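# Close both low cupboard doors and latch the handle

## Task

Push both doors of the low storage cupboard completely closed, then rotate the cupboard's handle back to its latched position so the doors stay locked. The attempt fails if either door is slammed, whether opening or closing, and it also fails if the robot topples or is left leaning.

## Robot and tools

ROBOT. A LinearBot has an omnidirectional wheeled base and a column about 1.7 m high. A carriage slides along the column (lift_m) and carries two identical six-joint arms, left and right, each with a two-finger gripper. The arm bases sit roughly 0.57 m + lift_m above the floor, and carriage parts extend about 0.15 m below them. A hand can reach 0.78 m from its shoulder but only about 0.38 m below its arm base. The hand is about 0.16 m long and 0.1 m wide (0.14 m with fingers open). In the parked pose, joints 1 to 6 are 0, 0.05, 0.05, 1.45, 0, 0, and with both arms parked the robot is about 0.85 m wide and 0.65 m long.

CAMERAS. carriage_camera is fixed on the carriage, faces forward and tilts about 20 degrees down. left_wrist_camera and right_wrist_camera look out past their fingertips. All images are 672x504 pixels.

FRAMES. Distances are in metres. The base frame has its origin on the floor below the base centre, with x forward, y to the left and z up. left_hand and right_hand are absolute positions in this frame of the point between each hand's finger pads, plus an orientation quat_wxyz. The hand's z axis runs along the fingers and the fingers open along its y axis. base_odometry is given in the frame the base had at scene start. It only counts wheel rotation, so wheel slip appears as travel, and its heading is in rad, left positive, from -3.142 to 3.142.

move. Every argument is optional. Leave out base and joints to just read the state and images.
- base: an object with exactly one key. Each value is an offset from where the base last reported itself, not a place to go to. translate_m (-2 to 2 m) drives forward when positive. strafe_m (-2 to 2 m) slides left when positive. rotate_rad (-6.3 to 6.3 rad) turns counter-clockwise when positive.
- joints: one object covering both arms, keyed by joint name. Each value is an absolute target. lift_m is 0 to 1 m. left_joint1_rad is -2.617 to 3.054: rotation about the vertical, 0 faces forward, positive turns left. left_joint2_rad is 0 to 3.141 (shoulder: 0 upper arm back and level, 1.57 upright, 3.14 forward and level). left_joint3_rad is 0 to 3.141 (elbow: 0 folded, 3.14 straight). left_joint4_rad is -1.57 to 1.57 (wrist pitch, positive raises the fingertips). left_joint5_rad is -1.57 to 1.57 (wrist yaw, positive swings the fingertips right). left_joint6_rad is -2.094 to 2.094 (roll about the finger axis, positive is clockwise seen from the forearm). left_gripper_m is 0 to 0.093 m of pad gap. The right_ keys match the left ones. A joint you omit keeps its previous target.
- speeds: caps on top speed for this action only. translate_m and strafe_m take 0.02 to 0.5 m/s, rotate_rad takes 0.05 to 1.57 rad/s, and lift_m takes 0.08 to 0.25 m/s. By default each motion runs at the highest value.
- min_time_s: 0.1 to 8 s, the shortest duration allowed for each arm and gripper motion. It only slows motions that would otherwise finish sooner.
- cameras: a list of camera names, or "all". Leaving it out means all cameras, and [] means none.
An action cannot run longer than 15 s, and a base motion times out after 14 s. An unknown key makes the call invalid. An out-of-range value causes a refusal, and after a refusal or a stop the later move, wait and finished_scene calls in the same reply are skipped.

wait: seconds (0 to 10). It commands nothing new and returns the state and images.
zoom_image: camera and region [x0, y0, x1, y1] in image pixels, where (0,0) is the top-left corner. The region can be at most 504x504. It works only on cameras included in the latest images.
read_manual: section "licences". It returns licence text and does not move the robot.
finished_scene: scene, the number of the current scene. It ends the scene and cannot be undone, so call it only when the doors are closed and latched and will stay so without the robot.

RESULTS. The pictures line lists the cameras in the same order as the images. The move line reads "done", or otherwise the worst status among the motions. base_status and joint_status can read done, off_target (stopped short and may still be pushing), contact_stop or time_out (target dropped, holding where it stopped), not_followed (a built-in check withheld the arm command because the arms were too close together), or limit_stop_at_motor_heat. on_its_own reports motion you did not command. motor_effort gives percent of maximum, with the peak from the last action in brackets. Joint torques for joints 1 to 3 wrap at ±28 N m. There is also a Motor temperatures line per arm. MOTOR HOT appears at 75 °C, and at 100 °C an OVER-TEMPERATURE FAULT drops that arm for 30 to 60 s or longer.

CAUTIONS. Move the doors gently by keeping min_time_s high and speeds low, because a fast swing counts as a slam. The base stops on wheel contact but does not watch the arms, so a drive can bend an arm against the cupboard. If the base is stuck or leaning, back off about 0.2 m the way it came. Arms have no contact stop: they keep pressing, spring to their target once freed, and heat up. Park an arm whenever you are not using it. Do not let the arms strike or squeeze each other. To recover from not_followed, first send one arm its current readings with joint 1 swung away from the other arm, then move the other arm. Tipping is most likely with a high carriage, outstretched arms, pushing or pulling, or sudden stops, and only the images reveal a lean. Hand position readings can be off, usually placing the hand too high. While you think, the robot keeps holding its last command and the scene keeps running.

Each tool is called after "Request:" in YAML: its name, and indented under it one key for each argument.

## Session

Scene 1 was done. On to scene 2.

Request:
move:
  cameras: ["carriage_camera"]

Scene clock: 0.00 s.
Joint torques (N m): no reading
Motor temperatures (°C): left_arm=[27 45 41 39 29 30 26] | right_arm=[31 38 43 29 30 25 30]
base_odometry: x=+0.000 y=+0.000 heading=+0.000
base_status: not commanded
joint_positions: lift_m=+0.300 left_joint1_rad=-0.012 left_joint2_rad=+0.063 left_joint3_rad=+0.044 left_joint4_rad=+1.467 left_joint5_rad=-0.042 left_joint6_rad=-0.018 left_gripper_m=+0.09396 right_joint1_rad=+0.013 right_joint2_rad=+0.064 right_joint3_rad=+0.067 right_joint4_rad=+1.408 right_joint5_rad=+0.028 right_joint6_rad=-0.040 right_gripper_m=+0.09396
joint_status: not commanded
motor_effort: lift_m=+22 drive_wheels=+0
left_hand: x=+0.2621 y=+0.3219 z=+1.2810 quat_wxyz=(+0.998, -0.021, +0.061, -0.014) (m; base frame)
right_hand: x=+0.2701 y=-0.3194 z=+1.2854 quat_wxyz=(+0.997, +0.012, +0.081, -0.014) (m; base frame)
pictures: carriage_camera

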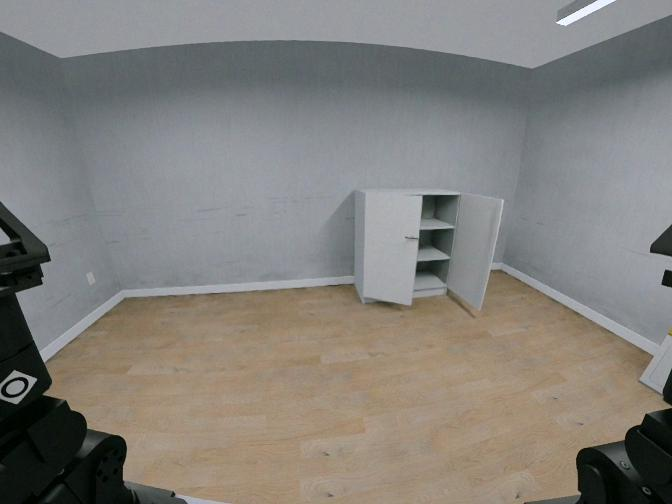

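Request:
zoom_image:
  camera: "carriage_camera"
  region: [330, 170, 530, 340]

Scaled by 2.520.

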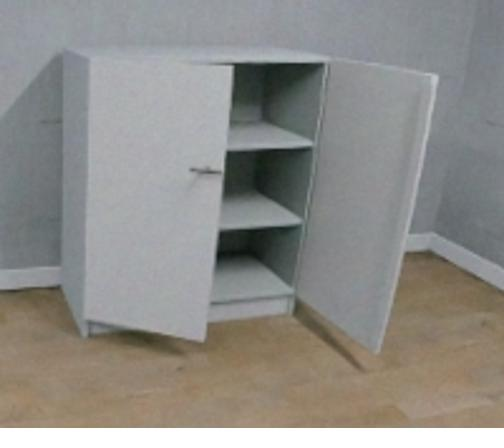

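Request:
move:
  base: {"rotate_rad": 0.165}
  speeds: {"rotate_rad": 0.5}
  joints: {"lift_m": 0.19}
  cameras: []

Request:
move:
  base: {"strafe_m": -1.4}
  speeds: {"strafe_m": 0.4}
  joints: {"right_joint1_rad": 0, "right_joint2_rad": 1.769, "right_joint3_rad": 0.765, "right_joint4_rad": 1.003, "right_joint5_rad": 0, "right_joint6_rad": 0, "right_gripper_m": 0.0}
  min_time_s: 2.5
  cameras: ["carriage_camera", "right_wrist_camera"]

Scene clock: 2.03 s.
Joint torques (N m): left_arm=[-0.39 4.34 5.22 -0.19 -0.05 -0.02] | right_arm=[-0.14 3.14 6.15 -0.05 -0.07 0.11]
Motor temperatures (°C): left_arm=[27 45 41 39 29 30 26] | right_arm=[31 38 43 29 30 25 30]
move: done
base_odometry: x=+0.000 y=+0.000 heading=+0.165
base_status: done
joint_positions: lift_m=+0.190 left_joint1_rad=-0.012 left_joint2_rad=+0.063 left_joint3_rad=+0.044 left_joint4_rad=+1.466 left_joint5_rad=-0.042 left_joint6_rad=-0.018 left_gripper_m=+0.09396 right_joint1_rad=+0.013 right_joint2_rad=+0.064 right_joint3_rad=+0.067 right_joint4_rad=+1.408 right_joint5_rad=+0.028 right_joint6_rad=-0.040 right_gripper_m=+0.09396
joint_status: all done
motor_effort: lift_m=+20(24) drive_wheels=-5(9)
left_hand: x=+0.2623 y=+0.3219 z=+1.1711 quat_wxyz=(+0.998, -0.021, +0.062, -0.014) (m; base frame)
right_hand: x=+0.2701 y=-0.3194 z=+1.1755 quat_wxyz=(+0.997, +0.012, +0.081, -0.014) (m; base frame)
pictures: none
No camera images: "cameras" was empty.

Scene clock: 7.43 s.
Joint torques (N m): left_arm=[-0.38 4.3 5.22 -0.21 -0.05 -0.02] | right_arm=[-0.35 -5.67 8.69 2.47 -0.21 0.17]
Motor temperatures (°C): left_arm=[27 45 41 39 29 30 25] | right_arm=[31 39 44 32 30 25 30]
move: done
base_odometry: x=+0.230 y=-1.381 heading=+0.165
base_status: done
joint_positions: lift_m=+0.190 left_joint1_rad=-0.012 left_joint2_rad=+0.063 left_joint3_rad=+0.044 left_joint4_rad=+1.466 left_joint5_rad=-0.042 left_joint6_rad=-0.018 left_gripper_m=+0.09396 right_joint1_rad=+0.003 right_joint2_rad=+1.760 right_joint3_rad=+0.743 right_joint4_rad=+1.017 right_joint5_rad=+0.014 right_joint6_rad=-0.007 right_gripper_m=+0.00033
joint_status: all done
motor_effort: lift_m=+19(23) drive_wheels=-1(13)
left_hand: x=+0.2623 y=+0.3219 z=+1.1711 quat_wxyz=(+0.998, -0.021, +0.062, -0.014) (m; base frame)
right_hand: x=+0.7247 y=-0.3158 z=+0.9379 quat_wxyz=(+0.707, +0.001, +0.707, -0.006) (m; base frame)
pictures: carriage_camera, right_wrist_camera

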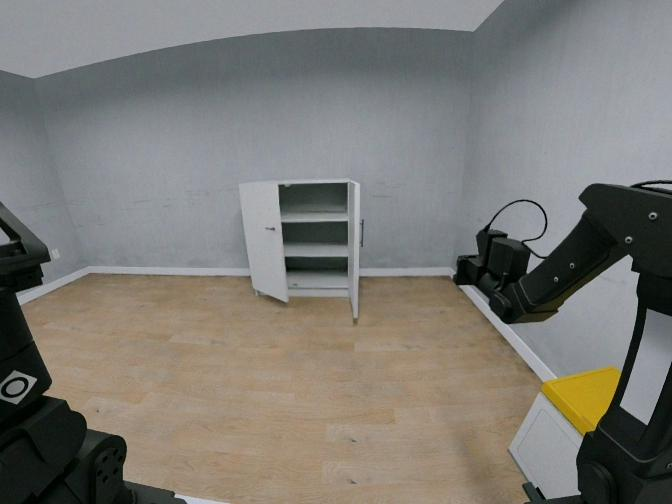

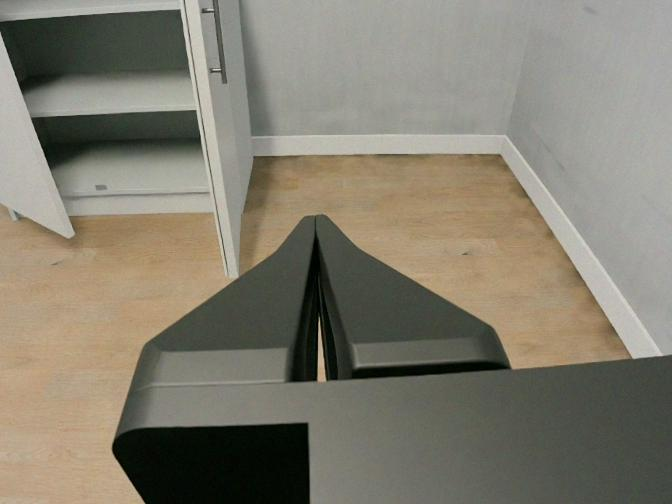

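Request:
move:
  base: {"translate_m": 1.16}
  speeds: {"translate_m": 0.35}
  cameras: ["carriage_camera"]

Scene clock: 12.97 s.
Joint torques (N m): left_arm=[-0.38 4.48 5.08 -0.24 -0.05 -0.02] | right_arm=[-0.42 -5.67 8.65 2.52 -0.2 0.18]
Motor temperatures (°C): left_arm=[27 45 41 39 29 30 25] | right_arm=[31 40 46 35 30 25 30]
move: done
base_odometry: x=+1.375 y=-1.192 heading=+0.165
base_status: done
joint_positions: lift_m=+0.190 left_joint1_rad=-0.012 left_joint2_rad=+0.063 left_joint3_rad=+0.044 left_joint4_rad=+1.466 left_joint5_rad=-0.042 left_joint6_rad=-0.018 left_gripper_m=+0.09396 right_joint1_rad=+0.003 right_joint2_rad=+1.760 right_joint3_rad=+0.743 right_joint4_rad=+1.015 right_joint5_rad=+0.014 right_joint6_rad=-0.007 right_gripper_m=+0.00033
joint_status: not commanded
motor_effort: lift_m=+19(22) drive_wheels=-1(11)
left_hand: x=+0.2622 y=+0.3219 z=+1.1711 quat_wxyz=(+0.998, -0.021, +0.062, -0.014) (m; base frame)
right_hand: x=+0.7247 y=-0.3158 z=+0.9375 quat_wxyz=(+0.707, +0.001, +0.708, -0.006) (m; base frame)
pictures: carriage_camera

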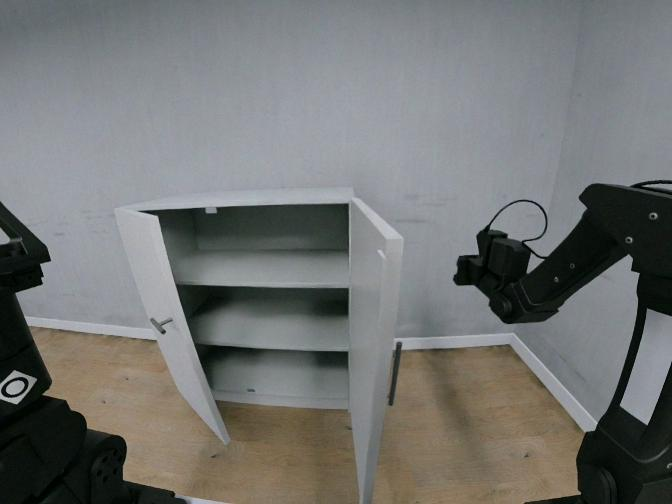

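Request:
move:
  base: {"strafe_m": 0.12}
  speeds: {"strafe_m": 0.2}
  cameras: []

Request:
move:
  base: {"strafe_m": 0.25}
  speeds: {"strafe_m": 0.08}
  cameras: ["carriage_camera"]

Request:
move:
  base: {"strafe_m": 0.22}
  speeds: {"strafe_m": 0.08}
  cameras: ["carriage_camera"]

Scene clock: 14.97 s.
Joint torques (N m): left_arm=[-0.38 4.4 5.22 -0.21 -0.05 -0.02] | right_arm=[-0.18 -5.78 8.59 2.5 -0.15 0.16]
Motor temperatures (°C): left_arm=[27 45 41 39 29 30 25] | right_arm=[31 40 46 36 30 25 30]
move: done
base_odometry: x=+1.355 y=-1.073 heading=+0.164
base_status: done
joint_positions: lift_m=+0.190 left_joint1_rad=-0.012 left_joint2_rad=+0.063 left_joint3_rad=+0.044 left_joint4_rad=+1.466 left_joint5_rad=-0.042 left_joint6_rad=-0.018 left_gripper_m=+0.09396 right_joint1_rad=+0.003 right_joint2_rad=+1.760 right_joint3_rad=+0.743 right_joint4_rad=+1.015 right_joint5_rad=+0.010 right_joint6_rad=-0.006 right_gripper_m=+0.00033
joint_status: not commanded
motor_effort: lift_m=+19(22) drive_wheels=+0(10)
left_hand: x=+0.2622 y=+0.3219 z=+1.1711 quat_wxyz=(+0.998, -0.021, +0.062, -0.014) (m; base frame)
right_hand: x=+0.7247 y=-0.3155 z=+0.9374 quat_wxyz=(+0.706, +0.000, +0.708, -0.005) (m; base frame)
pictures: none
No camera images: "cameras" was empty.

Scene clock: 18.80 s.
Joint torques (N m): left_arm=[-0.39 4.4 5.29 -0.2 -0.05 -0.02] | right_arm=[0.06 -5.81 8.7 2.51 -0.11 0.15]
Motor temperatures (°C): left_arm=[27 45 41 38 29 30 25] | right_arm=[31 41 46 37 30 25 30]
move: done
base_odometry: x=+1.315 y=-0.826 heading=+0.164
base_status: done
joint_positions: lift_m=+0.190 left_joint1_rad=-0.012 left_joint2_rad=+0.063 left_joint3_rad=+0.044 left_joint4_rad=+1.466 left_joint5_rad=-0.042 left_joint6_rad=-0.018 left_gripper_m=+0.09396 right_joint1_rad=-0.001 right_joint2_rad=+1.760 right_joint3_rad=+0.743 right_joint4_rad=+1.014 right_joint5_rad=+0.007 right_joint6_rad=-0.004 right_gripper_m=+0.00032
joint_status: not commanded
motor_effort: lift_m=+20(23) drive_wheels=+0(11)
left_hand: x=+0.2622 y=+0.3219 z=+1.1711 quat_wxyz=(+0.998, -0.021, +0.062, -0.014) (m; base frame)
right_hand: x=+0.7247 y=-0.3169 z=+0.9372 quat_wxyz=(+0.706, +0.002, +0.708, -0.004) (m; base frame)
pictures: carriage_camera

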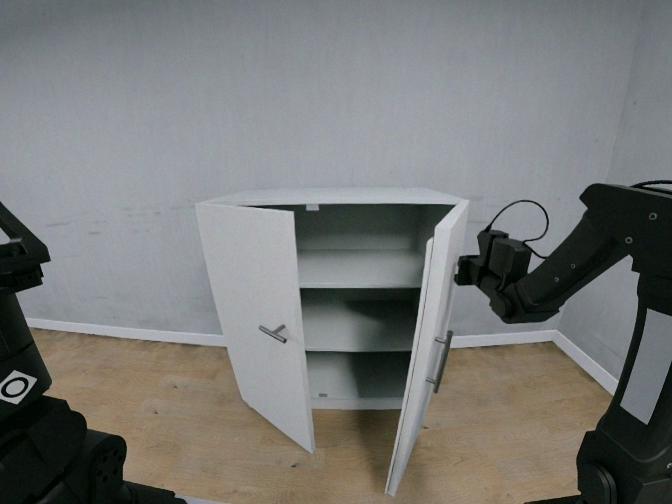

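Scene clock: 22.27 s.
Joint torques (N m): left_arm=[-0.38 4.42 5.26 -0.2 -0.05 -0.01] | right_arm=[0.16 -5.72 8.58 2.53 -0.21 0.14]
Motor temperatures (°C): left_arm=[27 45 41 38 29 30 25] | right_arm=[31 41 47 38 30 25 30]
move: done
base_odometry: x=+1.279 y=-0.609 heading=+0.164
base_status: done
joint_positions: lift_m=+0.190 left_joint1_rad=-0.012 left_joint2_rad=+0.063 left_joint3_rad=+0.044 left_joint4_rad=+1.466 left_joint5_rad=-0.042 left_joint6_rad=-0.018 left_gripper_m=+0.09396 right_joint1_rad=-0.003 right_joint2_rad=+1.760 right_joint3_rad=+0.743 right_joint4_rad=+1.014 right_joint5_rad=+0.014 right_joint6_rad=-0.004 right_gripper_m=+0.00032
joint_status: not commanded
motor_effort: lift_m=+19(22) drive_wheels=+0(8)
left_hand: x=+0.2622 y=+0.3219 z=+1.1711 quat_wxyz=(+0.998, -0.021, +0.062, -0.014) (m; base frame)
right_hand: x=+0.7247 y=-0.3191 z=+0.9371 quat_wxyz=(+0.706, +0.005, +0.708, -0.008) (m; base frame)
pictures: carriage_camera

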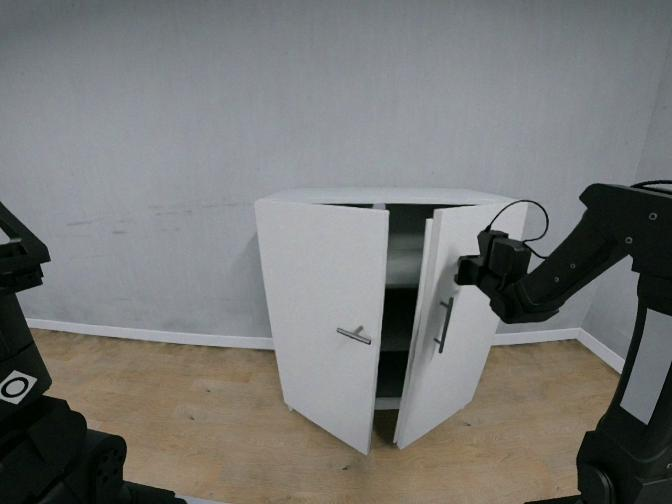

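Request:
move:
  base: {"translate_m": 0.13}
  speeds: {"translate_m": 0.06}
  cameras: ["carriage_camera"]

Request:
move:
  base: {"translate_m": 0.08}
  speeds: {"translate_m": 0.04}
  cameras: ["carriage_camera"]

Request:
zoom_image:
  camera: "carriage_camera"
  region: [230, 160, 570, 450]

Scene clock: 25.30 s.
Joint torques (N m): left_arm=[-0.39 4.45 5.11 -0.17 -0.05 -0.01] | right_arm=[0.14 -5.82 8.59 2.54 -0.17 0.13]
Motor temperatures (°C): left_arm=[27 45 41 38 29 30 25] | right_arm=[31 41 47 39 30 25 30]
move: done
base_odometry: x=+1.407 y=-0.588 heading=+0.164
base_status: done
joint_positions: lift_m=+0.190 left_joint1_rad=-0.012 left_joint2_rad=+0.063 left_joint3_rad=+0.044 left_joint4_rad=+1.466 left_joint5_rad=-0.042 left_joint6_rad=-0.018 left_gripper_m=+0.09396 right_joint1_rad=-0.003 right_joint2_rad=+1.761 right_joint3_rad=+0.743 right_joint4_rad=+1.014 right_joint5_rad=+0.012 right_joint6_rad=-0.004 right_gripper_m=+0.00032
joint_status: not commanded
motor_effort: lift_m=+19(23) drive_wheels=-1(7)
left_hand: x=+0.2623 y=+0.3219 z=+1.1711 quat_wxyz=(+0.998, -0.021, +0.062, -0.014) (m; base frame)
right_hand: x=+0.7248 y=-0.3187 z=+0.9368 quat_wxyz=(+0.706, +0.004, +0.708, -0.007) (m; base frame)
pictures: carriage_camera

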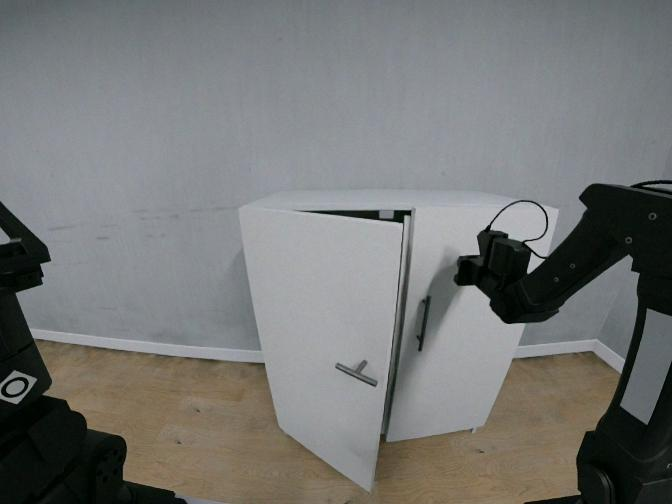

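Scene clock: 27.77 s.
Joint torques (N m): left_arm=[-0.38 4.55 5.22 -0.25 -0.05 -0.02] | right_arm=[0.01 2.54 22.89 1.73 -0.03 0.15]
Motor temperatures (°C): left_arm=[27 45 42 38 29 30 25] | right_arm=[31 41 49 39 30 25 30]
move: done
base_odometry: x=+1.485 y=-0.575 heading=+0.164
base_status: done
joint_positions: lift_m=+0.190 left_joint1_rad=-0.012 left_joint2_rad=+0.063 left_joint3_rad=+0.044 left_joint4_rad=+1.466 left_joint5_rad=-0.042 left_joint6_rad=-0.018 left_gripper_m=+0.09396 right_joint1_rad=-0.003 right_joint2_rad=+1.666 right_joint3_rad=+0.593 right_joint4_rad=+1.083 right_joint5_rad=-0.001 right_joint6_rad=-0.004 right_gripper_m=+0.00032
joint_status: not commanded
motor_effort: lift_m=+21(23) drive_wheels=+16(20)
left_hand: x=+0.2622 y=+0.3219 z=+1.1711 quat_wxyz=(+0.998, -0.021, +0.062, -0.014) (m; base frame)
right_hand: x=+0.6899 y=-0.3162 z=+0.9338 quat_wxyz=(+0.710, -0.001, +0.704, -0.002) (m; base frame)
pictures: carriage_camera

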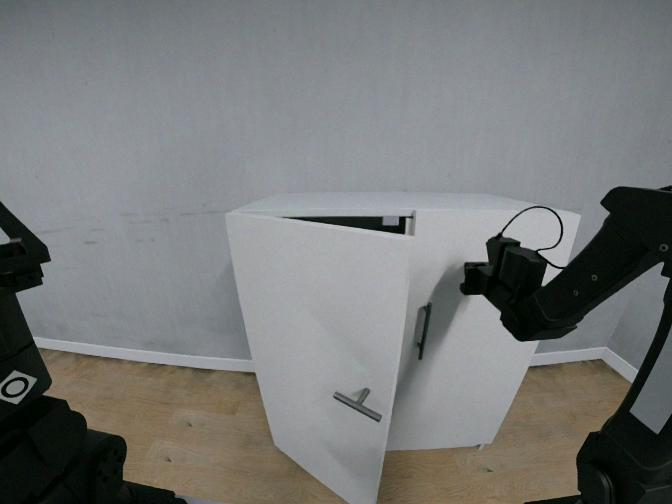

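Scaled by 1.482.

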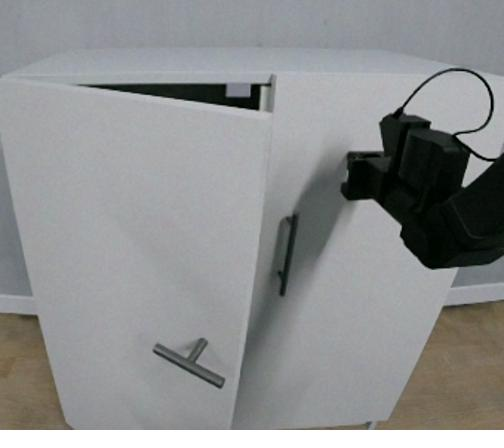

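Request:
move:
  base: {"translate_m": -0.27}
  speeds: {"translate_m": 0.15}
  cameras: ["carriage_camera"]

Request:
move:
  base: {"strafe_m": 0.22}
  speeds: {"strafe_m": 0.2}
  cameras: ["carriage_camera", "right_wrist_camera"]

Scene clock: 35.67 s.
Joint torques (N m): left_arm=[-0.38 4.52 5.18 -0.14 -0.05 -0.02] | right_arm=[0.09 -5.86 8.23 2.48 -0.05 0.14]
Motor temperatures (°C): left_arm=[27 45 42 38 28 30 25] | right_arm=[30 41 55 39 29 25 30]
move: done
base_odometry: x=+1.219 y=-0.619 heading=+0.163
base_status: done
joint_positions: lift_m=+0.190 left_joint1_rad=-0.012 left_joint2_rad=+0.063 left_joint3_rad=+0.044 left_joint4_rad=+1.464 left_joint5_rad=-0.042 left_joint6_rad=-0.018 left_gripper_m=+0.09396 right_joint1_rad=-0.002 right_joint2_rad=+1.762 right_joint3_rad=+0.746 right_joint4_rad=+1.018 right_joint5_rad=-0.002 right_joint6_rad=-0.004 right_gripper_m=+0.00032
joint_status: not commanded
motor_effort: lift_m=+18(23) drive_wheels=-3(14)
left_hand: x=+0.2628 y=+0.3219 z=+1.1710 quat_wxyz=(+0.998, -0.021, +0.063, -0.014) (m; base frame)
right_hand: x=+0.7254 y=-0.3160 z=+0.9384 quat_wxyz=(+0.708, -0.001, +0.706, -0.002) (m; base frame)
pictures: carriage_camera

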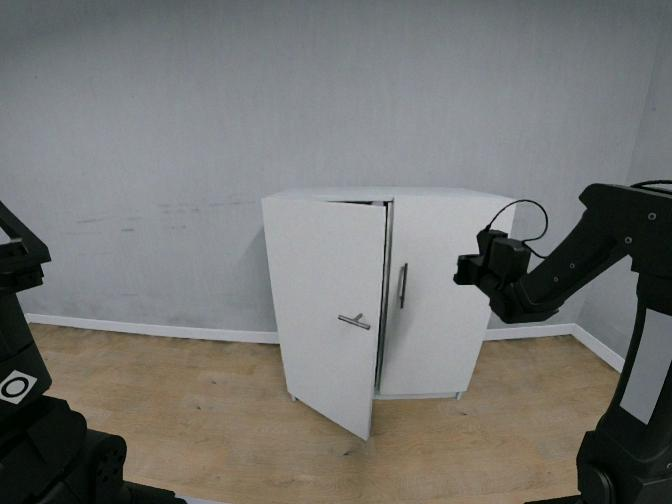

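Scene clock: 37.97 s.
Joint torques (N m): left_arm=[-0.39 4.37 5.3 -0.17 -0.05 -0.02] | right_arm=[0.25 -5.94 8.31 2.46 -0.27 0.17]
Motor temperatures (°C): left_arm=[27 45 42 37 28 30 25] | right_arm=[30 41 55 39 29 25 30]
move: done
base_odometry: x=+1.183 y=-0.402 heading=+0.163
base_status: done
joint_positions: lift_m=+0.190 left_joint1_rad=-0.012 left_joint2_rad=+0.063 left_joint3_rad=+0.044 left_joint4_rad=+1.464 left_joint5_rad=-0.042 left_joint6_rad=-0.018 left_gripper_m=+0.09396 right_joint1_rad=-0.006 right_joint2_rad=+1.762 right_joint3_rad=+0.746 right_joint4_rad=+1.017 right_joint5_rad=+0.022 right_joint6_rad=-0.003 right_gripper_m=+0.00032
joint_status: not commanded
motor_effort: lift_m=+18(22) drive_wheels=+0(9)
left_hand: x=+0.2628 y=+0.3219 z=+1.1710 quat_wxyz=(+0.998, -0.021, +0.063, -0.014) (m; base frame)
right_hand: x=+0.7254 y=-0.3219 z=+0.9383 quat_wxyz=(+0.708, +0.009, +0.707, -0.011) (m; base frame)
pictures: carriage_camera, right_wrist_camera

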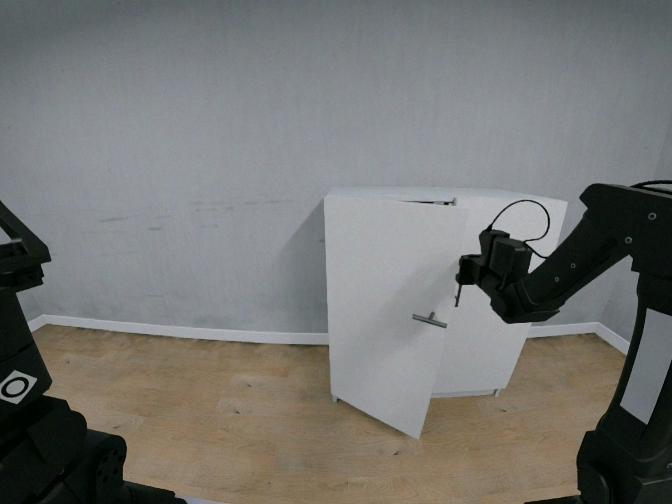

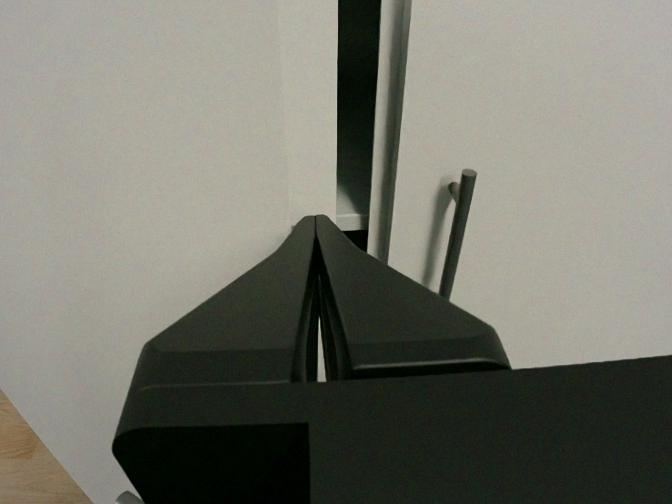

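Request:
move:
  base: {"translate_m": -0.07}
  speeds: {"translate_m": 0.15}
  cameras: []

Request:
move:
  base: {"strafe_m": 0.1}
  speeds: {"strafe_m": 0.2}
  cameras: ["carriage_camera", "right_wrist_camera"]

Scene clock: 39.57 s.
Joint torques (N m): left_arm=[-0.39 4.45 5.29 -0.14 -0.05 -0.02] | right_arm=[0.36 -5.82 8.29 2.5 -0.18 0.13]
Motor temperatures (°C): left_arm=[27 45 42 37 28 30 25] | right_arm=[30 41 55 40 29 25 30]
move: done
base_odometry: x=+1.114 y=-0.413 heading=+0.163
base_status: done
joint_positions: lift_m=+0.190 left_joint1_rad=-0.012 left_joint2_rad=+0.063 left_joint3_rad=+0.044 left_joint4_rad=+1.465 left_joint5_rad=-0.042 left_joint6_rad=-0.018 left_gripper_m=+0.09396 right_joint1_rad=-0.006 right_joint2_rad=+1.762 right_joint3_rad=+0.746 right_joint4_rad=+1.015 right_joint5_rad=+0.014 right_joint6_rad=-0.003 right_gripper_m=+0.00032
joint_status: not commanded
motor_effort: lift_m=+21(22) drive_wheels=+1(11)
left_hand: x=+0.2625 y=+0.3219 z=+1.1711 quat_wxyz=(+0.998, -0.021, +0.062, -0.014) (m; base frame)
right_hand: x=+0.7254 y=-0.3205 z=+0.9378 quat_wxyz=(+0.707, +0.006, +0.707, -0.008) (m; base frame)
pictures: none
No camera images: "cameras" was empty.

Scene clock: 41.13 s.
Joint torques (N m): left_arm=[-0.39 4.37 5.15 -0.17 -0.05 -0.01] | right_arm=[-0.08 -5.93 8.08 2.5 -0.18 0.12]
Motor temperatures (°C): left_arm=[27 45 42 37 28 30 25] | right_arm=[30 41 55 40 29 25 30]
move: done
base_odometry: x=+1.098 y=-0.314 heading=+0.163
base_status: done
joint_positions: lift_m=+0.190 left_joint1_rad=-0.012 left_joint2_rad=+0.063 left_joint3_rad=+0.044 left_joint4_rad=+1.465 left_joint5_rad=-0.042 left_joint6_rad=-0.018 left_gripper_m=+0.09396 right_joint1_rad=-0.001 right_joint2_rad=+1.762 right_joint3_rad=+0.746 right_joint4_rad=+1.015 right_joint5_rad=+0.011 right_joint6_rad=-0.003 right_gripper_m=+0.00032
joint_status: not commanded
motor_effort: lift_m=+19(23) drive_wheels=+0(8)
left_hand: x=+0.2625 y=+0.3219 z=+1.1711 quat_wxyz=(+0.998, -0.021, +0.062, -0.014) (m; base frame)
right_hand: x=+0.7254 y=-0.3176 z=+0.9377 quat_wxyz=(+0.707, +0.003, +0.707, -0.006) (m; base frame)
pictures: carriage_camera, right_wrist_camera

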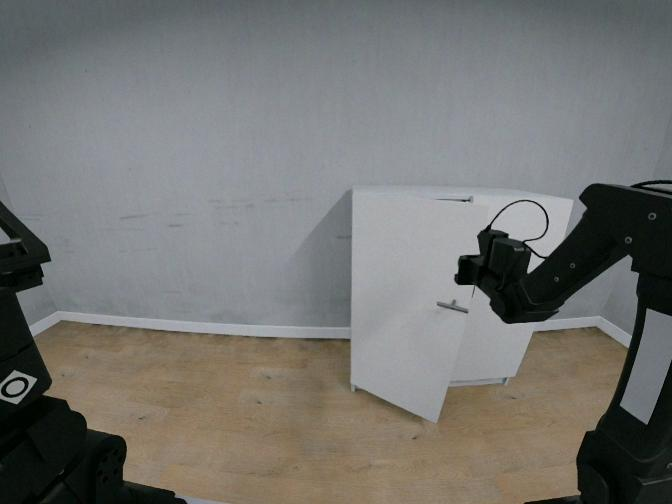

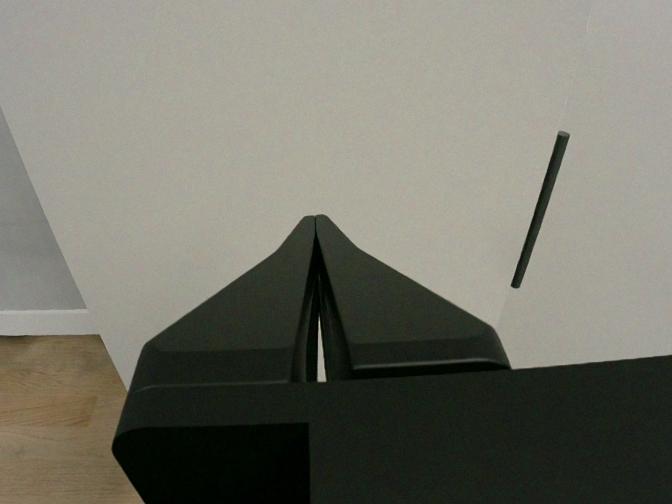

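Request:
move:
  base: {"translate_m": 0.11}
  speeds: {"translate_m": 0.1}
  cameras: []

Request:
move:
  base: {"translate_m": 0.12}
  speeds: {"translate_m": 0.07}
  cameras: ["carriage_camera"]

Request:
move:
  base: {"translate_m": 0.1}
  speeds: {"translate_m": 0.04}
  cameras: ["carriage_camera", "right_wrist_camera"]

Request:
zoom_image:
  camera: "carriage_camera"
  region: [280, 160, 600, 450]

Scene clock: 43.13 s.
Joint torques (N m): left_arm=[-0.39 4.38 5.07 -0.2 -0.05 -0.02] | right_arm=[-0.05 -5.91 8.4 2.52 -0.16 0.14]
Motor temperatures (°C): left_arm=[27 45 42 37 28 30 25] | right_arm=[30 41 55 41 29 25 30]
move: done
base_odometry: x=+1.206 y=-0.296 heading=+0.164
base_status: done
joint_positions: lift_m=+0.190 left_joint1_rad=-0.012 left_joint2_rad=+0.063 left_joint3_rad=+0.044 left_joint4_rad=+1.466 left_joint5_rad=-0.042 left_joint6_rad=-0.018 left_gripper_m=+0.09396 right_joint1_rad=-0.001 right_joint2_rad=+1.762 right_joint3_rad=+0.746 right_joint4_rad=+1.014 right_joint5_rad=+0.011 right_joint6_rad=-0.003 right_gripper_m=+0.00032
joint_status: not commanded
motor_effort: lift_m=+21(22) drive_wheels=-1(9)
left_hand: x=+0.2624 y=+0.3219 z=+1.1711 quat_wxyz=(+0.998, -0.021, +0.062, -0.014) (m; base frame)
right_hand: x=+0.7254 y=-0.3176 z=+0.9374 quat_wxyz=(+0.706, +0.003, +0.708, -0.006) (m; base frame)
pictures: none
No camera images: "cameras" was empty.

Scene clock: 45.53 s.
Joint torques (N m): left_arm=[-0.38 4.36 5.09 -0.21 -0.04 -0.01] | right_arm=[-0.17 -6.15 8.44 2.53 -0.12 0.14]
Motor temperatures (°C): left_arm=[27 45 42 37 28 30 25] | right_arm=[30 41 55 41 29 25 30]
move: done
base_odometry: x=+1.324 y=-0.276 heading=+0.164
base_status: done
joint_positions: lift_m=+0.190 left_joint1_rad=-0.012 left_joint2_rad=+0.063 left_joint3_rad=+0.044 left_joint4_rad=+1.466 left_joint5_rad=-0.042 left_joint6_rad=-0.018 left_gripper_m=+0.09396 right_joint1_rad=+0.000 right_joint2_rad=+1.762 right_joint3_rad=+0.746 right_joint4_rad=+1.013 right_joint5_rad=+0.006 right_joint6_rad=-0.003 right_gripper_m=+0.00032
joint_status: not commanded
motor_effort: lift_m=+20(23) drive_wheels=-1(10)
left_hand: x=+0.2623 y=+0.3219 z=+1.1711 quat_wxyz=(+0.998, -0.021, +0.062, -0.014) (m; base frame)
right_hand: x=+0.7254 y=-0.3161 z=+0.9372 quat_wxyz=(+0.706, +0.001, +0.708, -0.003) (m; base frame)
pictures: carriage_camera

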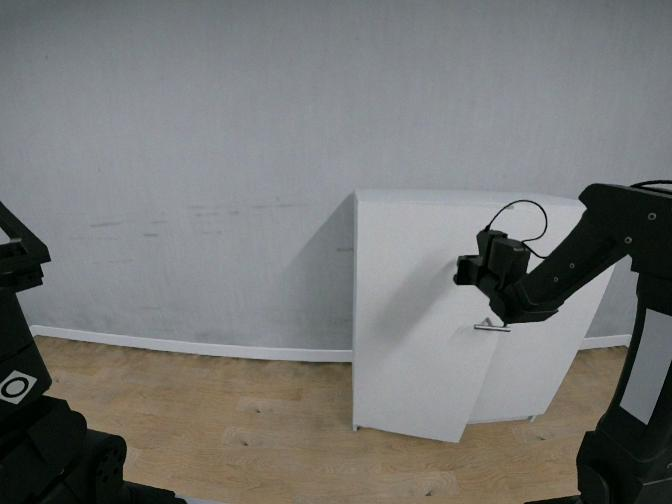

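Scene clock: 48.50 s.
Joint torques (N m): left_arm=[-0.38 4.38 5.26 -0.23 -0.05 -0.02] | right_arm=[-0.2 0.84 19.04 2.06 -0.12 0.15]
Motor temperatures (°C): left_arm=[27 45 42 37 28 30 25] | right_arm=[30 41 56 41 29 25 30]
move: done
base_odometry: x=+1.423 y=-0.260 heading=+0.164
base_status: done
joint_positions: lift_m=+0.190 left_joint1_rad=-0.012 left_joint2_rad=+0.063 left_joint3_rad=+0.044 left_joint4_rad=+1.466 left_joint5_rad=-0.042 left_joint6_rad=-0.018 left_gripper_m=+0.09396 right_joint1_rad=+0.000 right_joint2_rad=+1.686 right_joint3_rad=+0.634 right_joint4_rad=+1.052 right_joint5_rad=+0.006 right_joint6_rad=-0.003 right_gripper_m=+0.00032
joint_status: not commanded
motor_effort: lift_m=+19(23) drive_wheels=+12(14)
left_hand: x=+0.2623 y=+0.3219 z=+1.1711 quat_wxyz=(+0.998, -0.021, +0.062, -0.014) (m; base frame)
right_hand: x=+0.6991 y=-0.3161 z=+0.9346 quat_wxyz=(+0.707, +0.001, +0.707, -0.003) (m; base frame)
pictures: carriage_camera, right_wrist_camera

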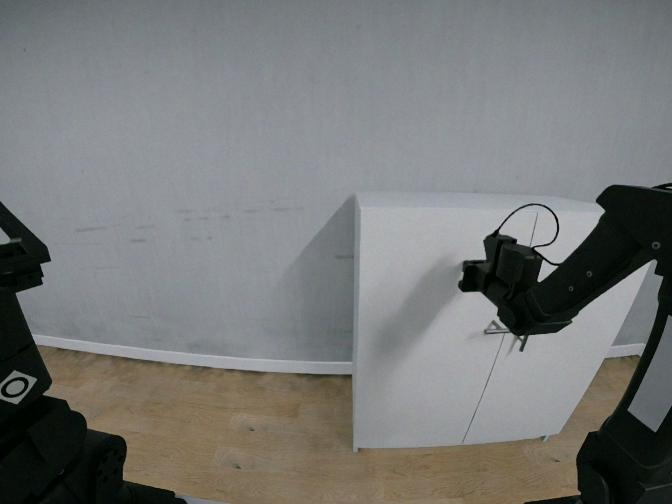

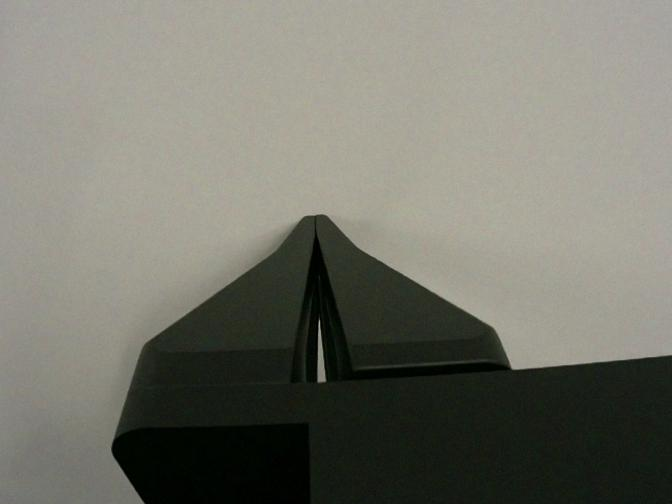

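Scaled by 1.575.

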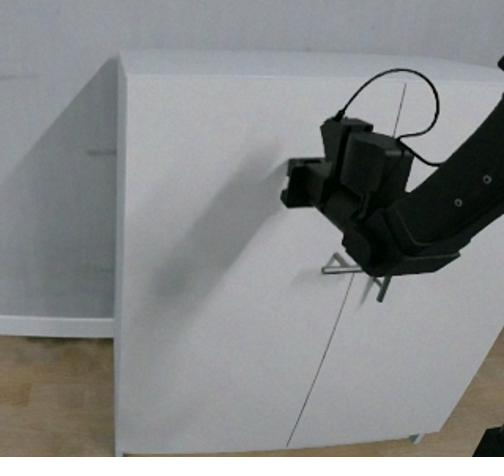

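Request:
move:
  base: {"translate_m": -0.18}
  speeds: {"translate_m": 0.12}
  cameras: ["carriage_camera"]

Request:
move:
  joints: {"lift_m": 0.105, "right_joint1_rad": 0, "right_joint2_rad": 2.236, "right_joint3_rad": 0.925, "right_joint4_rad": 1.31, "right_joint5_rad": 0, "right_joint6_rad": 1.57, "right_gripper_m": 0.09}
  min_time_s: 2
  cameras: ["carriage_camera", "right_wrist_camera"]

Request:
zoom_image:
  camera: "carriage_camera"
  region: [400, 220, 560, 360]

Scene clock: 51.13 s.
Joint torques (N m): left_arm=[-0.38 4.38 5.23 -0.16 -0.04 -0.02] | right_arm=[-0.24 -5.87 8.43 2.48 -0.12 0.14]
Motor temperatures (°C): left_arm=[27 45 42 37 28 30 25] | right_arm=[30 41 56 41 29 25 30]
move: done
base_odometry: x=+1.245 y=-0.289 heading=+0.164
base_status: done
joint_positions: lift_m=+0.190 left_joint1_rad=-0.012 left_joint2_rad=+0.063 left_joint3_rad=+0.044 left_joint4_rad=+1.464 left_joint5_rad=-0.042 left_joint6_rad=-0.018 left_gripper_m=+0.09396 right_joint1_rad=+0.000 right_joint2_rad=+1.762 right_joint3_rad=+0.746 right_joint4_rad=+1.017 right_joint5_rad=+0.006 right_joint6_rad=-0.003 right_gripper_m=+0.00032
joint_status: not commanded
motor_effort: lift_m=+21(22) drive_wheels=+3(8)
left_hand: x=+0.2628 y=+0.3219 z=+1.1710 quat_wxyz=(+0.998, -0.021, +0.063, -0.014) (m; base frame)
right_hand: x=+0.7253 y=-0.3161 z=+0.9382 quat_wxyz=(+0.708, +0.001, +0.707, -0.003) (m; base frame)
pictures: carriage_camera

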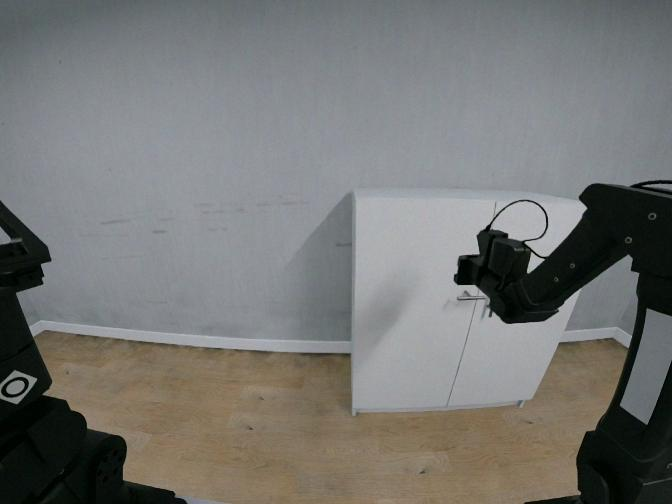

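Scene clock: 53.60 s.
Joint torques (N m): left_arm=[-0.39 4.38 5.23 -0.17 -0.05 -0.01] | right_arm=[-0.17 -7.6 6.79 2.83 -0.11 0.1]
Motor temperatures (°C): left_arm=[27 45 42 37 28 30 25] | right_arm=[30 42 56 42 29 25 30]
move: done
base_odometry: x=+1.245 y=-0.289 heading=+0.164
base_status: not commanded
joint_positions: lift_m=+0.105 left_joint1_rad=-0.012 left_joint2_rad=+0.063 left_joint3_rad=+0.044 left_joint4_rad=+1.464 left_joint5_rad=-0.042 left_joint6_rad=-0.018 left_gripper_m=+0.09396 right_joint1_rad=+0.000 right_joint2_rad=+2.224 right_joint3_rad=+0.907 right_joint4_rad=+1.294 right_joint5_rad=+0.006 right_joint6_rad=+1.562 right_gripper_m=+0.08990
joint_status: all done
motor_effort: lift_m=+20(23) drive_wheels=+3(3)
left_hand: x=+0.2628 y=+0.3219 z=+1.0860 quat_wxyz=(+0.998, -0.021, +0.063, -0.014) (m; base frame)
right_hand: x=+0.7752 y=-0.3161 z=+0.7523 quat_wxyz=(+0.498, +0.505, +0.507, +0.490) (m; base frame)
pictures: carriage_camera, right_wrist_camera

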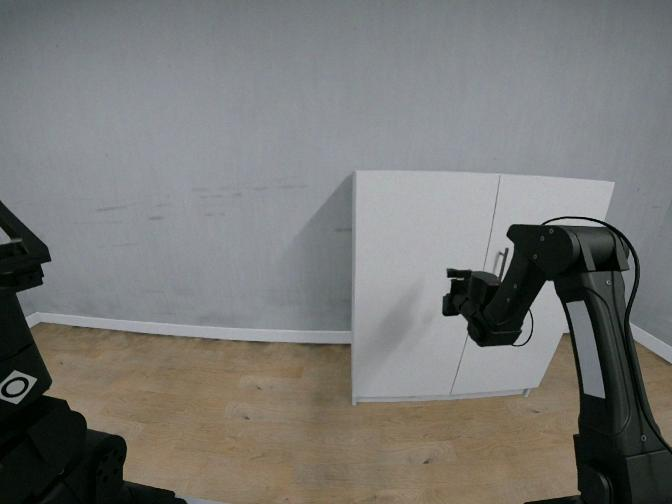

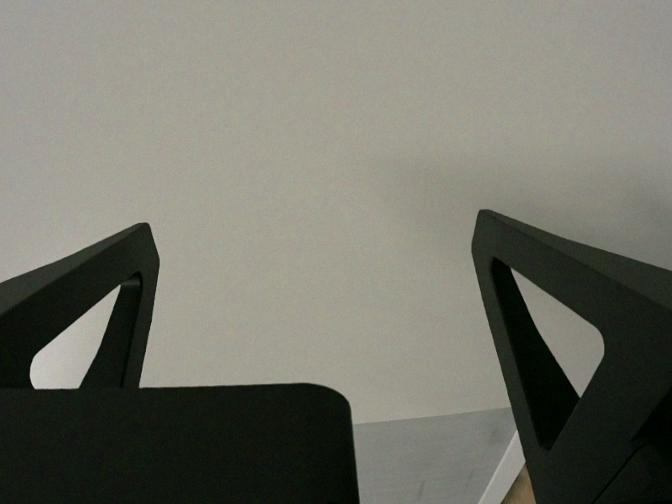

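Scaled by 3.150.

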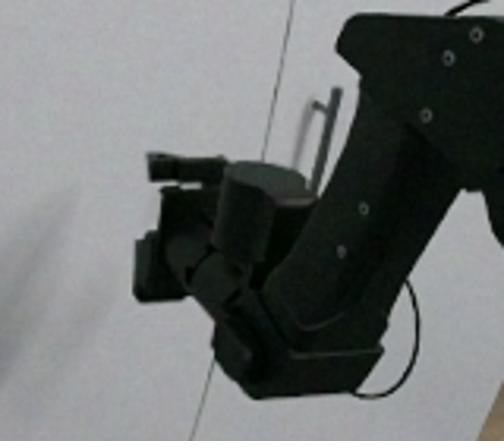

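Request:
move:
  base: {"strafe_m": -0.15}
  speeds: {"strafe_m": 0.15}
  cameras: ["carriage_camera", "right_wrist_camera"]

Scene clock: 55.67 s.
Joint torques (N m): left_arm=[-0.39 4.33 5.22 -0.18 -0.05 -0.02] | right_arm=[-0.1 -7.64 6.79 2.8 -0.07 0.11]
Motor temperatures (°C): left_arm=[27 45 42 37 28 30 25] | right_arm=[30 42 56 42 29 25 30]
move: done
base_odometry: x=+1.269 y=-0.437 heading=+0.164
base_status: done
joint_positions: lift_m=+0.105 left_joint1_rad=-0.012 left_joint2_rad=+0.063 left_joint3_rad=+0.044 left_joint4_rad=+1.464 left_joint5_rad=-0.042 left_joint6_rad=-0.018 left_gripper_m=+0.09396 right_joint1_rad=+0.000 right_joint2_rad=+2.224 right_joint3_rad=+0.907 right_joint4_rad=+1.296 right_joint5_rad=+0.006 right_joint6_rad=+1.563 right_gripper_m=+0.08990
joint_status: not commanded
motor_effort: lift_m=+20(22) drive_wheels=+0(8)
left_hand: x=+0.2628 y=+0.3219 z=+1.0860 quat_wxyz=(+0.998, -0.021, +0.063, -0.014) (m; base frame)
right_hand: x=+0.7752 y=-0.3164 z=+0.7528 quat_wxyz=(+0.498, +0.505, +0.506, +0.491) (m; base frame)
pictures: carriage_camera, right_wrist_camera

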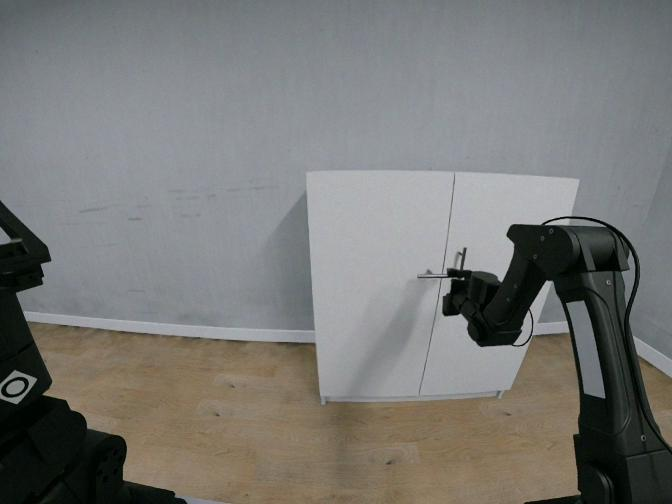

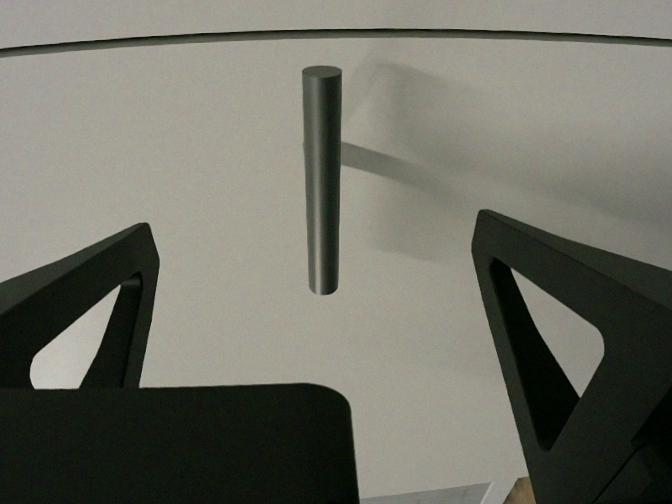

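Request:
move:
  base: {"strafe_m": 0.027}
  speeds: {"strafe_m": 0.06}
  cameras: []

Request:
move:
  base: {"translate_m": 0.067}
  speeds: {"translate_m": 0.08}
  cameras: ["right_wrist_camera"]

Scene clock: 56.83 s.
Joint torques (N m): left_arm=[-0.39 4.41 5.23 -0.18 -0.05 -0.02] | right_arm=[-0.2 -7.73 6.65 2.79 -0.11 0.1]
Motor temperatures (°C): left_arm=[27 45 42 37 28 30 25] | right_arm=[30 43 55 42 29 25 30]
move: done
base_odometry: x=+1.265 y=-0.410 heading=+0.164
base_status: done
joint_positions: lift_m=+0.105 left_joint1_rad=-0.012 left_joint2_rad=+0.063 left_joint3_rad=+0.044 left_joint4_rad=+1.464 left_joint5_rad=-0.042 left_joint6_rad=-0.018 left_gripper_m=+0.09396 right_joint1_rad=-0.001 right_joint2_rad=+2.224 right_joint3_rad=+0.907 right_joint4_rad=+1.297 right_joint5_rad=+0.006 right_joint6_rad=+1.563 right_gripper_m=+0.08990
joint_status: not commanded
motor_effort: lift_m=+20(22) drive_wheels=+1(5)
left_hand: x=+0.2628 y=+0.3219 z=+1.0860 quat_wxyz=(+0.998, -0.021, +0.063, -0.014) (m; base frame)
right_hand: x=+0.7752 y=-0.3168 z=+0.7531 quat_wxyz=(+0.499, +0.505, +0.505, +0.491) (m; base frame)
pictures: none
No camera images: "cameras" was empty.

Scene clock: 58.37 s.
Joint torques (N m): left_arm=[-0.39 4.46 5.31 -0.18 -0.05 -0.01] | right_arm=[0.03 -7.56 6.74 2.78 -0.13 0.07]
Motor temperatures (°C): left_arm=[27 45 42 37 28 30 25] | right_arm=[30 43 55 42 29 25 30]
move: done
base_odometry: x=+1.331 y=-0.400 heading=+0.163
base_status: done
joint_positions: lift_m=+0.105 left_joint1_rad=-0.012 left_joint2_rad=+0.063 left_joint3_rad=+0.044 left_joint4_rad=+1.464 left_joint5_rad=-0.042 left_joint6_rad=-0.018 left_gripper_m=+0.09396 right_joint1_rad=-0.001 right_joint2_rad=+2.224 right_joint3_rad=+0.907 right_joint4_rad=+1.299 right_joint5_rad=+0.006 right_joint6_rad=+1.563 right_gripper_m=+0.08990
joint_status: not commanded
motor_effort: lift_m=+18(23) drive_wheels=-1(7)
left_hand: x=+0.2627 y=+0.3219 z=+1.0860 quat_wxyz=(+0.998, -0.021, +0.063, -0.014) (m; base frame)
right_hand: x=+0.7752 y=-0.3168 z=+0.7534 quat_wxyz=(+0.499, +0.504, +0.505, +0.492) (m; base frame)
pictures: right_wrist_camera

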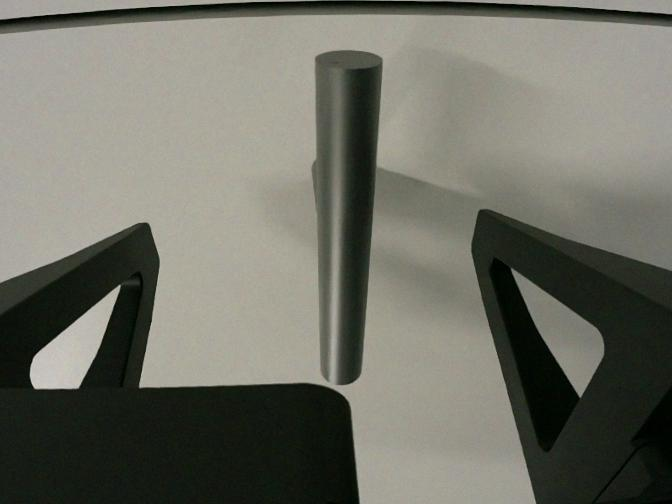

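Request:
move:
  joints: {"lift_m": 0.098}
  cameras: []

Request:
move:
  joints: {"right_gripper_m": 0.006}
  min_time_s: 1.5
  cameras: ["right_wrist_camera"]

Request:
move:
  joints: {"right_joint6_rad": 1.25}
  min_time_s: 1.5
  cameras: ["right_wrist_camera"]

Scene clock: 59.03 s.
Joint torques (N m): left_arm=[-0.39 4.45 5.18 -0.2 -0.05 -0.02] | right_arm=[-0.09 -8.17 6.41 2.64 -0.08 0.09]
Motor temperatures (°C): left_arm=[27 45 42 37 28 30 25] | right_arm=[30 43 55 42 29 25 30]
move: done
base_odometry: x=+1.331 y=-0.400 heading=+0.163
base_status: not commanded
joint_positions: lift_m=+0.098 left_joint1_rad=-0.012 left_joint2_rad=+0.063 left_joint3_rad=+0.044 left_joint4_rad=+1.464 left_joint5_rad=-0.042 left_joint6_rad=-0.018 left_gripper_m=+0.09396 right_joint1_rad=-0.001 right_joint2_rad=+2.231 right_joint3_rad=+0.912 right_joint4_rad=+1.306 right_joint5_rad=+0.006 right_joint6_rad=+1.563 right_gripper_m=+0.08990
joint_status: all done
motor_effort: lift_m=+19(20) drive_wheels=+3(3)
left_hand: x=+0.2627 y=+0.3219 z=+1.0791 quat_wxyz=(+0.998, -0.021, +0.063, -0.014) (m; base frame)
right_hand: x=+0.7761 y=-0.3168 z=+0.7462 quat_wxyz=(+0.500, +0.503, +0.504, +0.493) (m; base frame)
pictures: none
No camera images: "cameras" was empty.

Scene clock: 60.83 s.
Joint torques (N m): left_arm=[-0.38 4.38 5.22 -0.17 -0.05 -0.02] | right_arm=[-0.1 -8.25 6.37 2.71 -0.11 0.06]
Motor temperatures (°C): left_arm=[27 45 42 36 28 30 25] | right_arm=[30 44 55 42 29 25 30]
move: off_target
base_odometry: x=+1.331 y=-0.400 heading=+0.163
base_status: not commanded
joint_positions: lift_m=+0.098 left_joint1_rad=-0.012 left_joint2_rad=+0.063 left_joint3_rad=+0.044 left_joint4_rad=+1.464 left_joint5_rad=-0.042 left_joint6_rad=-0.018 left_gripper_m=+0.09396 right_joint1_rad=-0.001 right_joint2_rad=+2.231 right_joint3_rad=+0.912 right_joint4_rad=+1.305 right_joint5_rad=+0.006 right_joint6_rad=+1.566 right_gripper_m=+0.01244
joint_status: right_gripper_m off_target (ended at +0.01247, target +0.00600)
motor_effort: lift_m=+18(21) drive_wheels=+3(3)
left_hand: x=+0.2627 y=+0.3219 z=+1.0791 quat_wxyz=(+0.998, -0.021, +0.063, -0.014) (m; base frame)
right_hand: x=+0.7761 y=-0.3168 z=+0.7461 quat_wxyz=(+0.499, +0.504, +0.503, +0.494) (m; base frame)
pictures: right_wrist_camera

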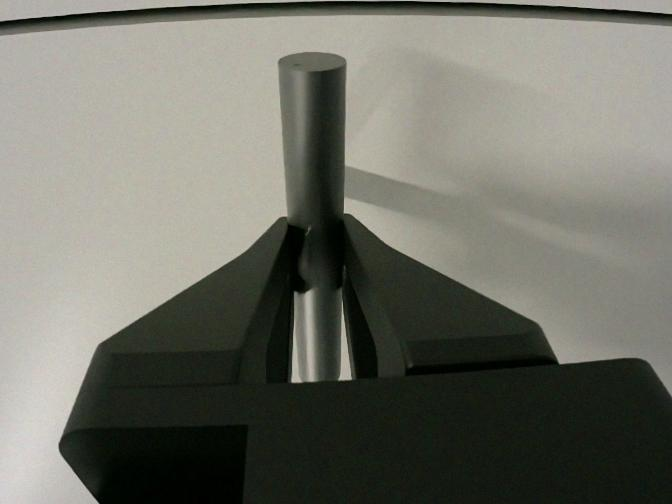

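Scene clock: 62.63 s.
Joint torques (N m): left_arm=[-0.39 4.37 5.22 -0.18 -0.05 -0.01] | right_arm=[0.02 -8.17 6.42 2.72 -0.12 -0.7]
Motor temperatures (°C): left_arm=[27 45 42 36 28 30 25] | right_arm=[30 44 55 43 29 25 30]
move: off_target
base_odometry: x=+1.331 y=-0.400 heading=+0.163
base_status: not commanded
joint_positions: lift_m=+0.098 left_joint1_rad=-0.012 left_joint2_rad=+0.063 left_joint3_rad=+0.044 left_joint4_rad=+1.464 left_joint5_rad=-0.042 left_joint6_rad=-0.018 left_gripper_m=+0.09396 right_joint1_rad=-0.001 right_joint2_rad=+2.231 right_joint3_rad=+0.912 right_joint4_rad=+1.305 right_joint5_rad=+0.006 right_joint6_rad=+1.318 right_gripper_m=+0.01243
joint_status: right_joint6_rad off_target (ended at +1.318, target +1.250)
motor_effort: lift_m=+19(22) drive_wheels=+3(3)
left_hand: x=+0.2627 y=+0.3219 z=+1.0791 quat_wxyz=(+0.998, -0.021, +0.063, -0.014) (m; base frame)
right_hand: x=+0.7761 y=-0.3168 z=+0.7461 quat_wxyz=(+0.557, +0.438, +0.561, +0.428) (m; base frame)
pictures: right_wrist_camera

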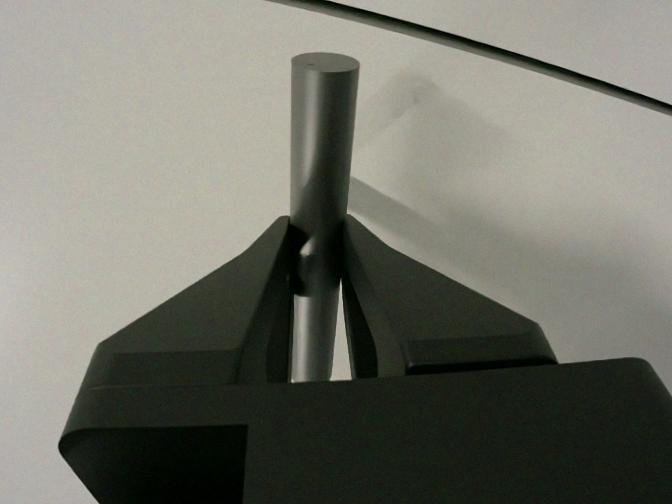

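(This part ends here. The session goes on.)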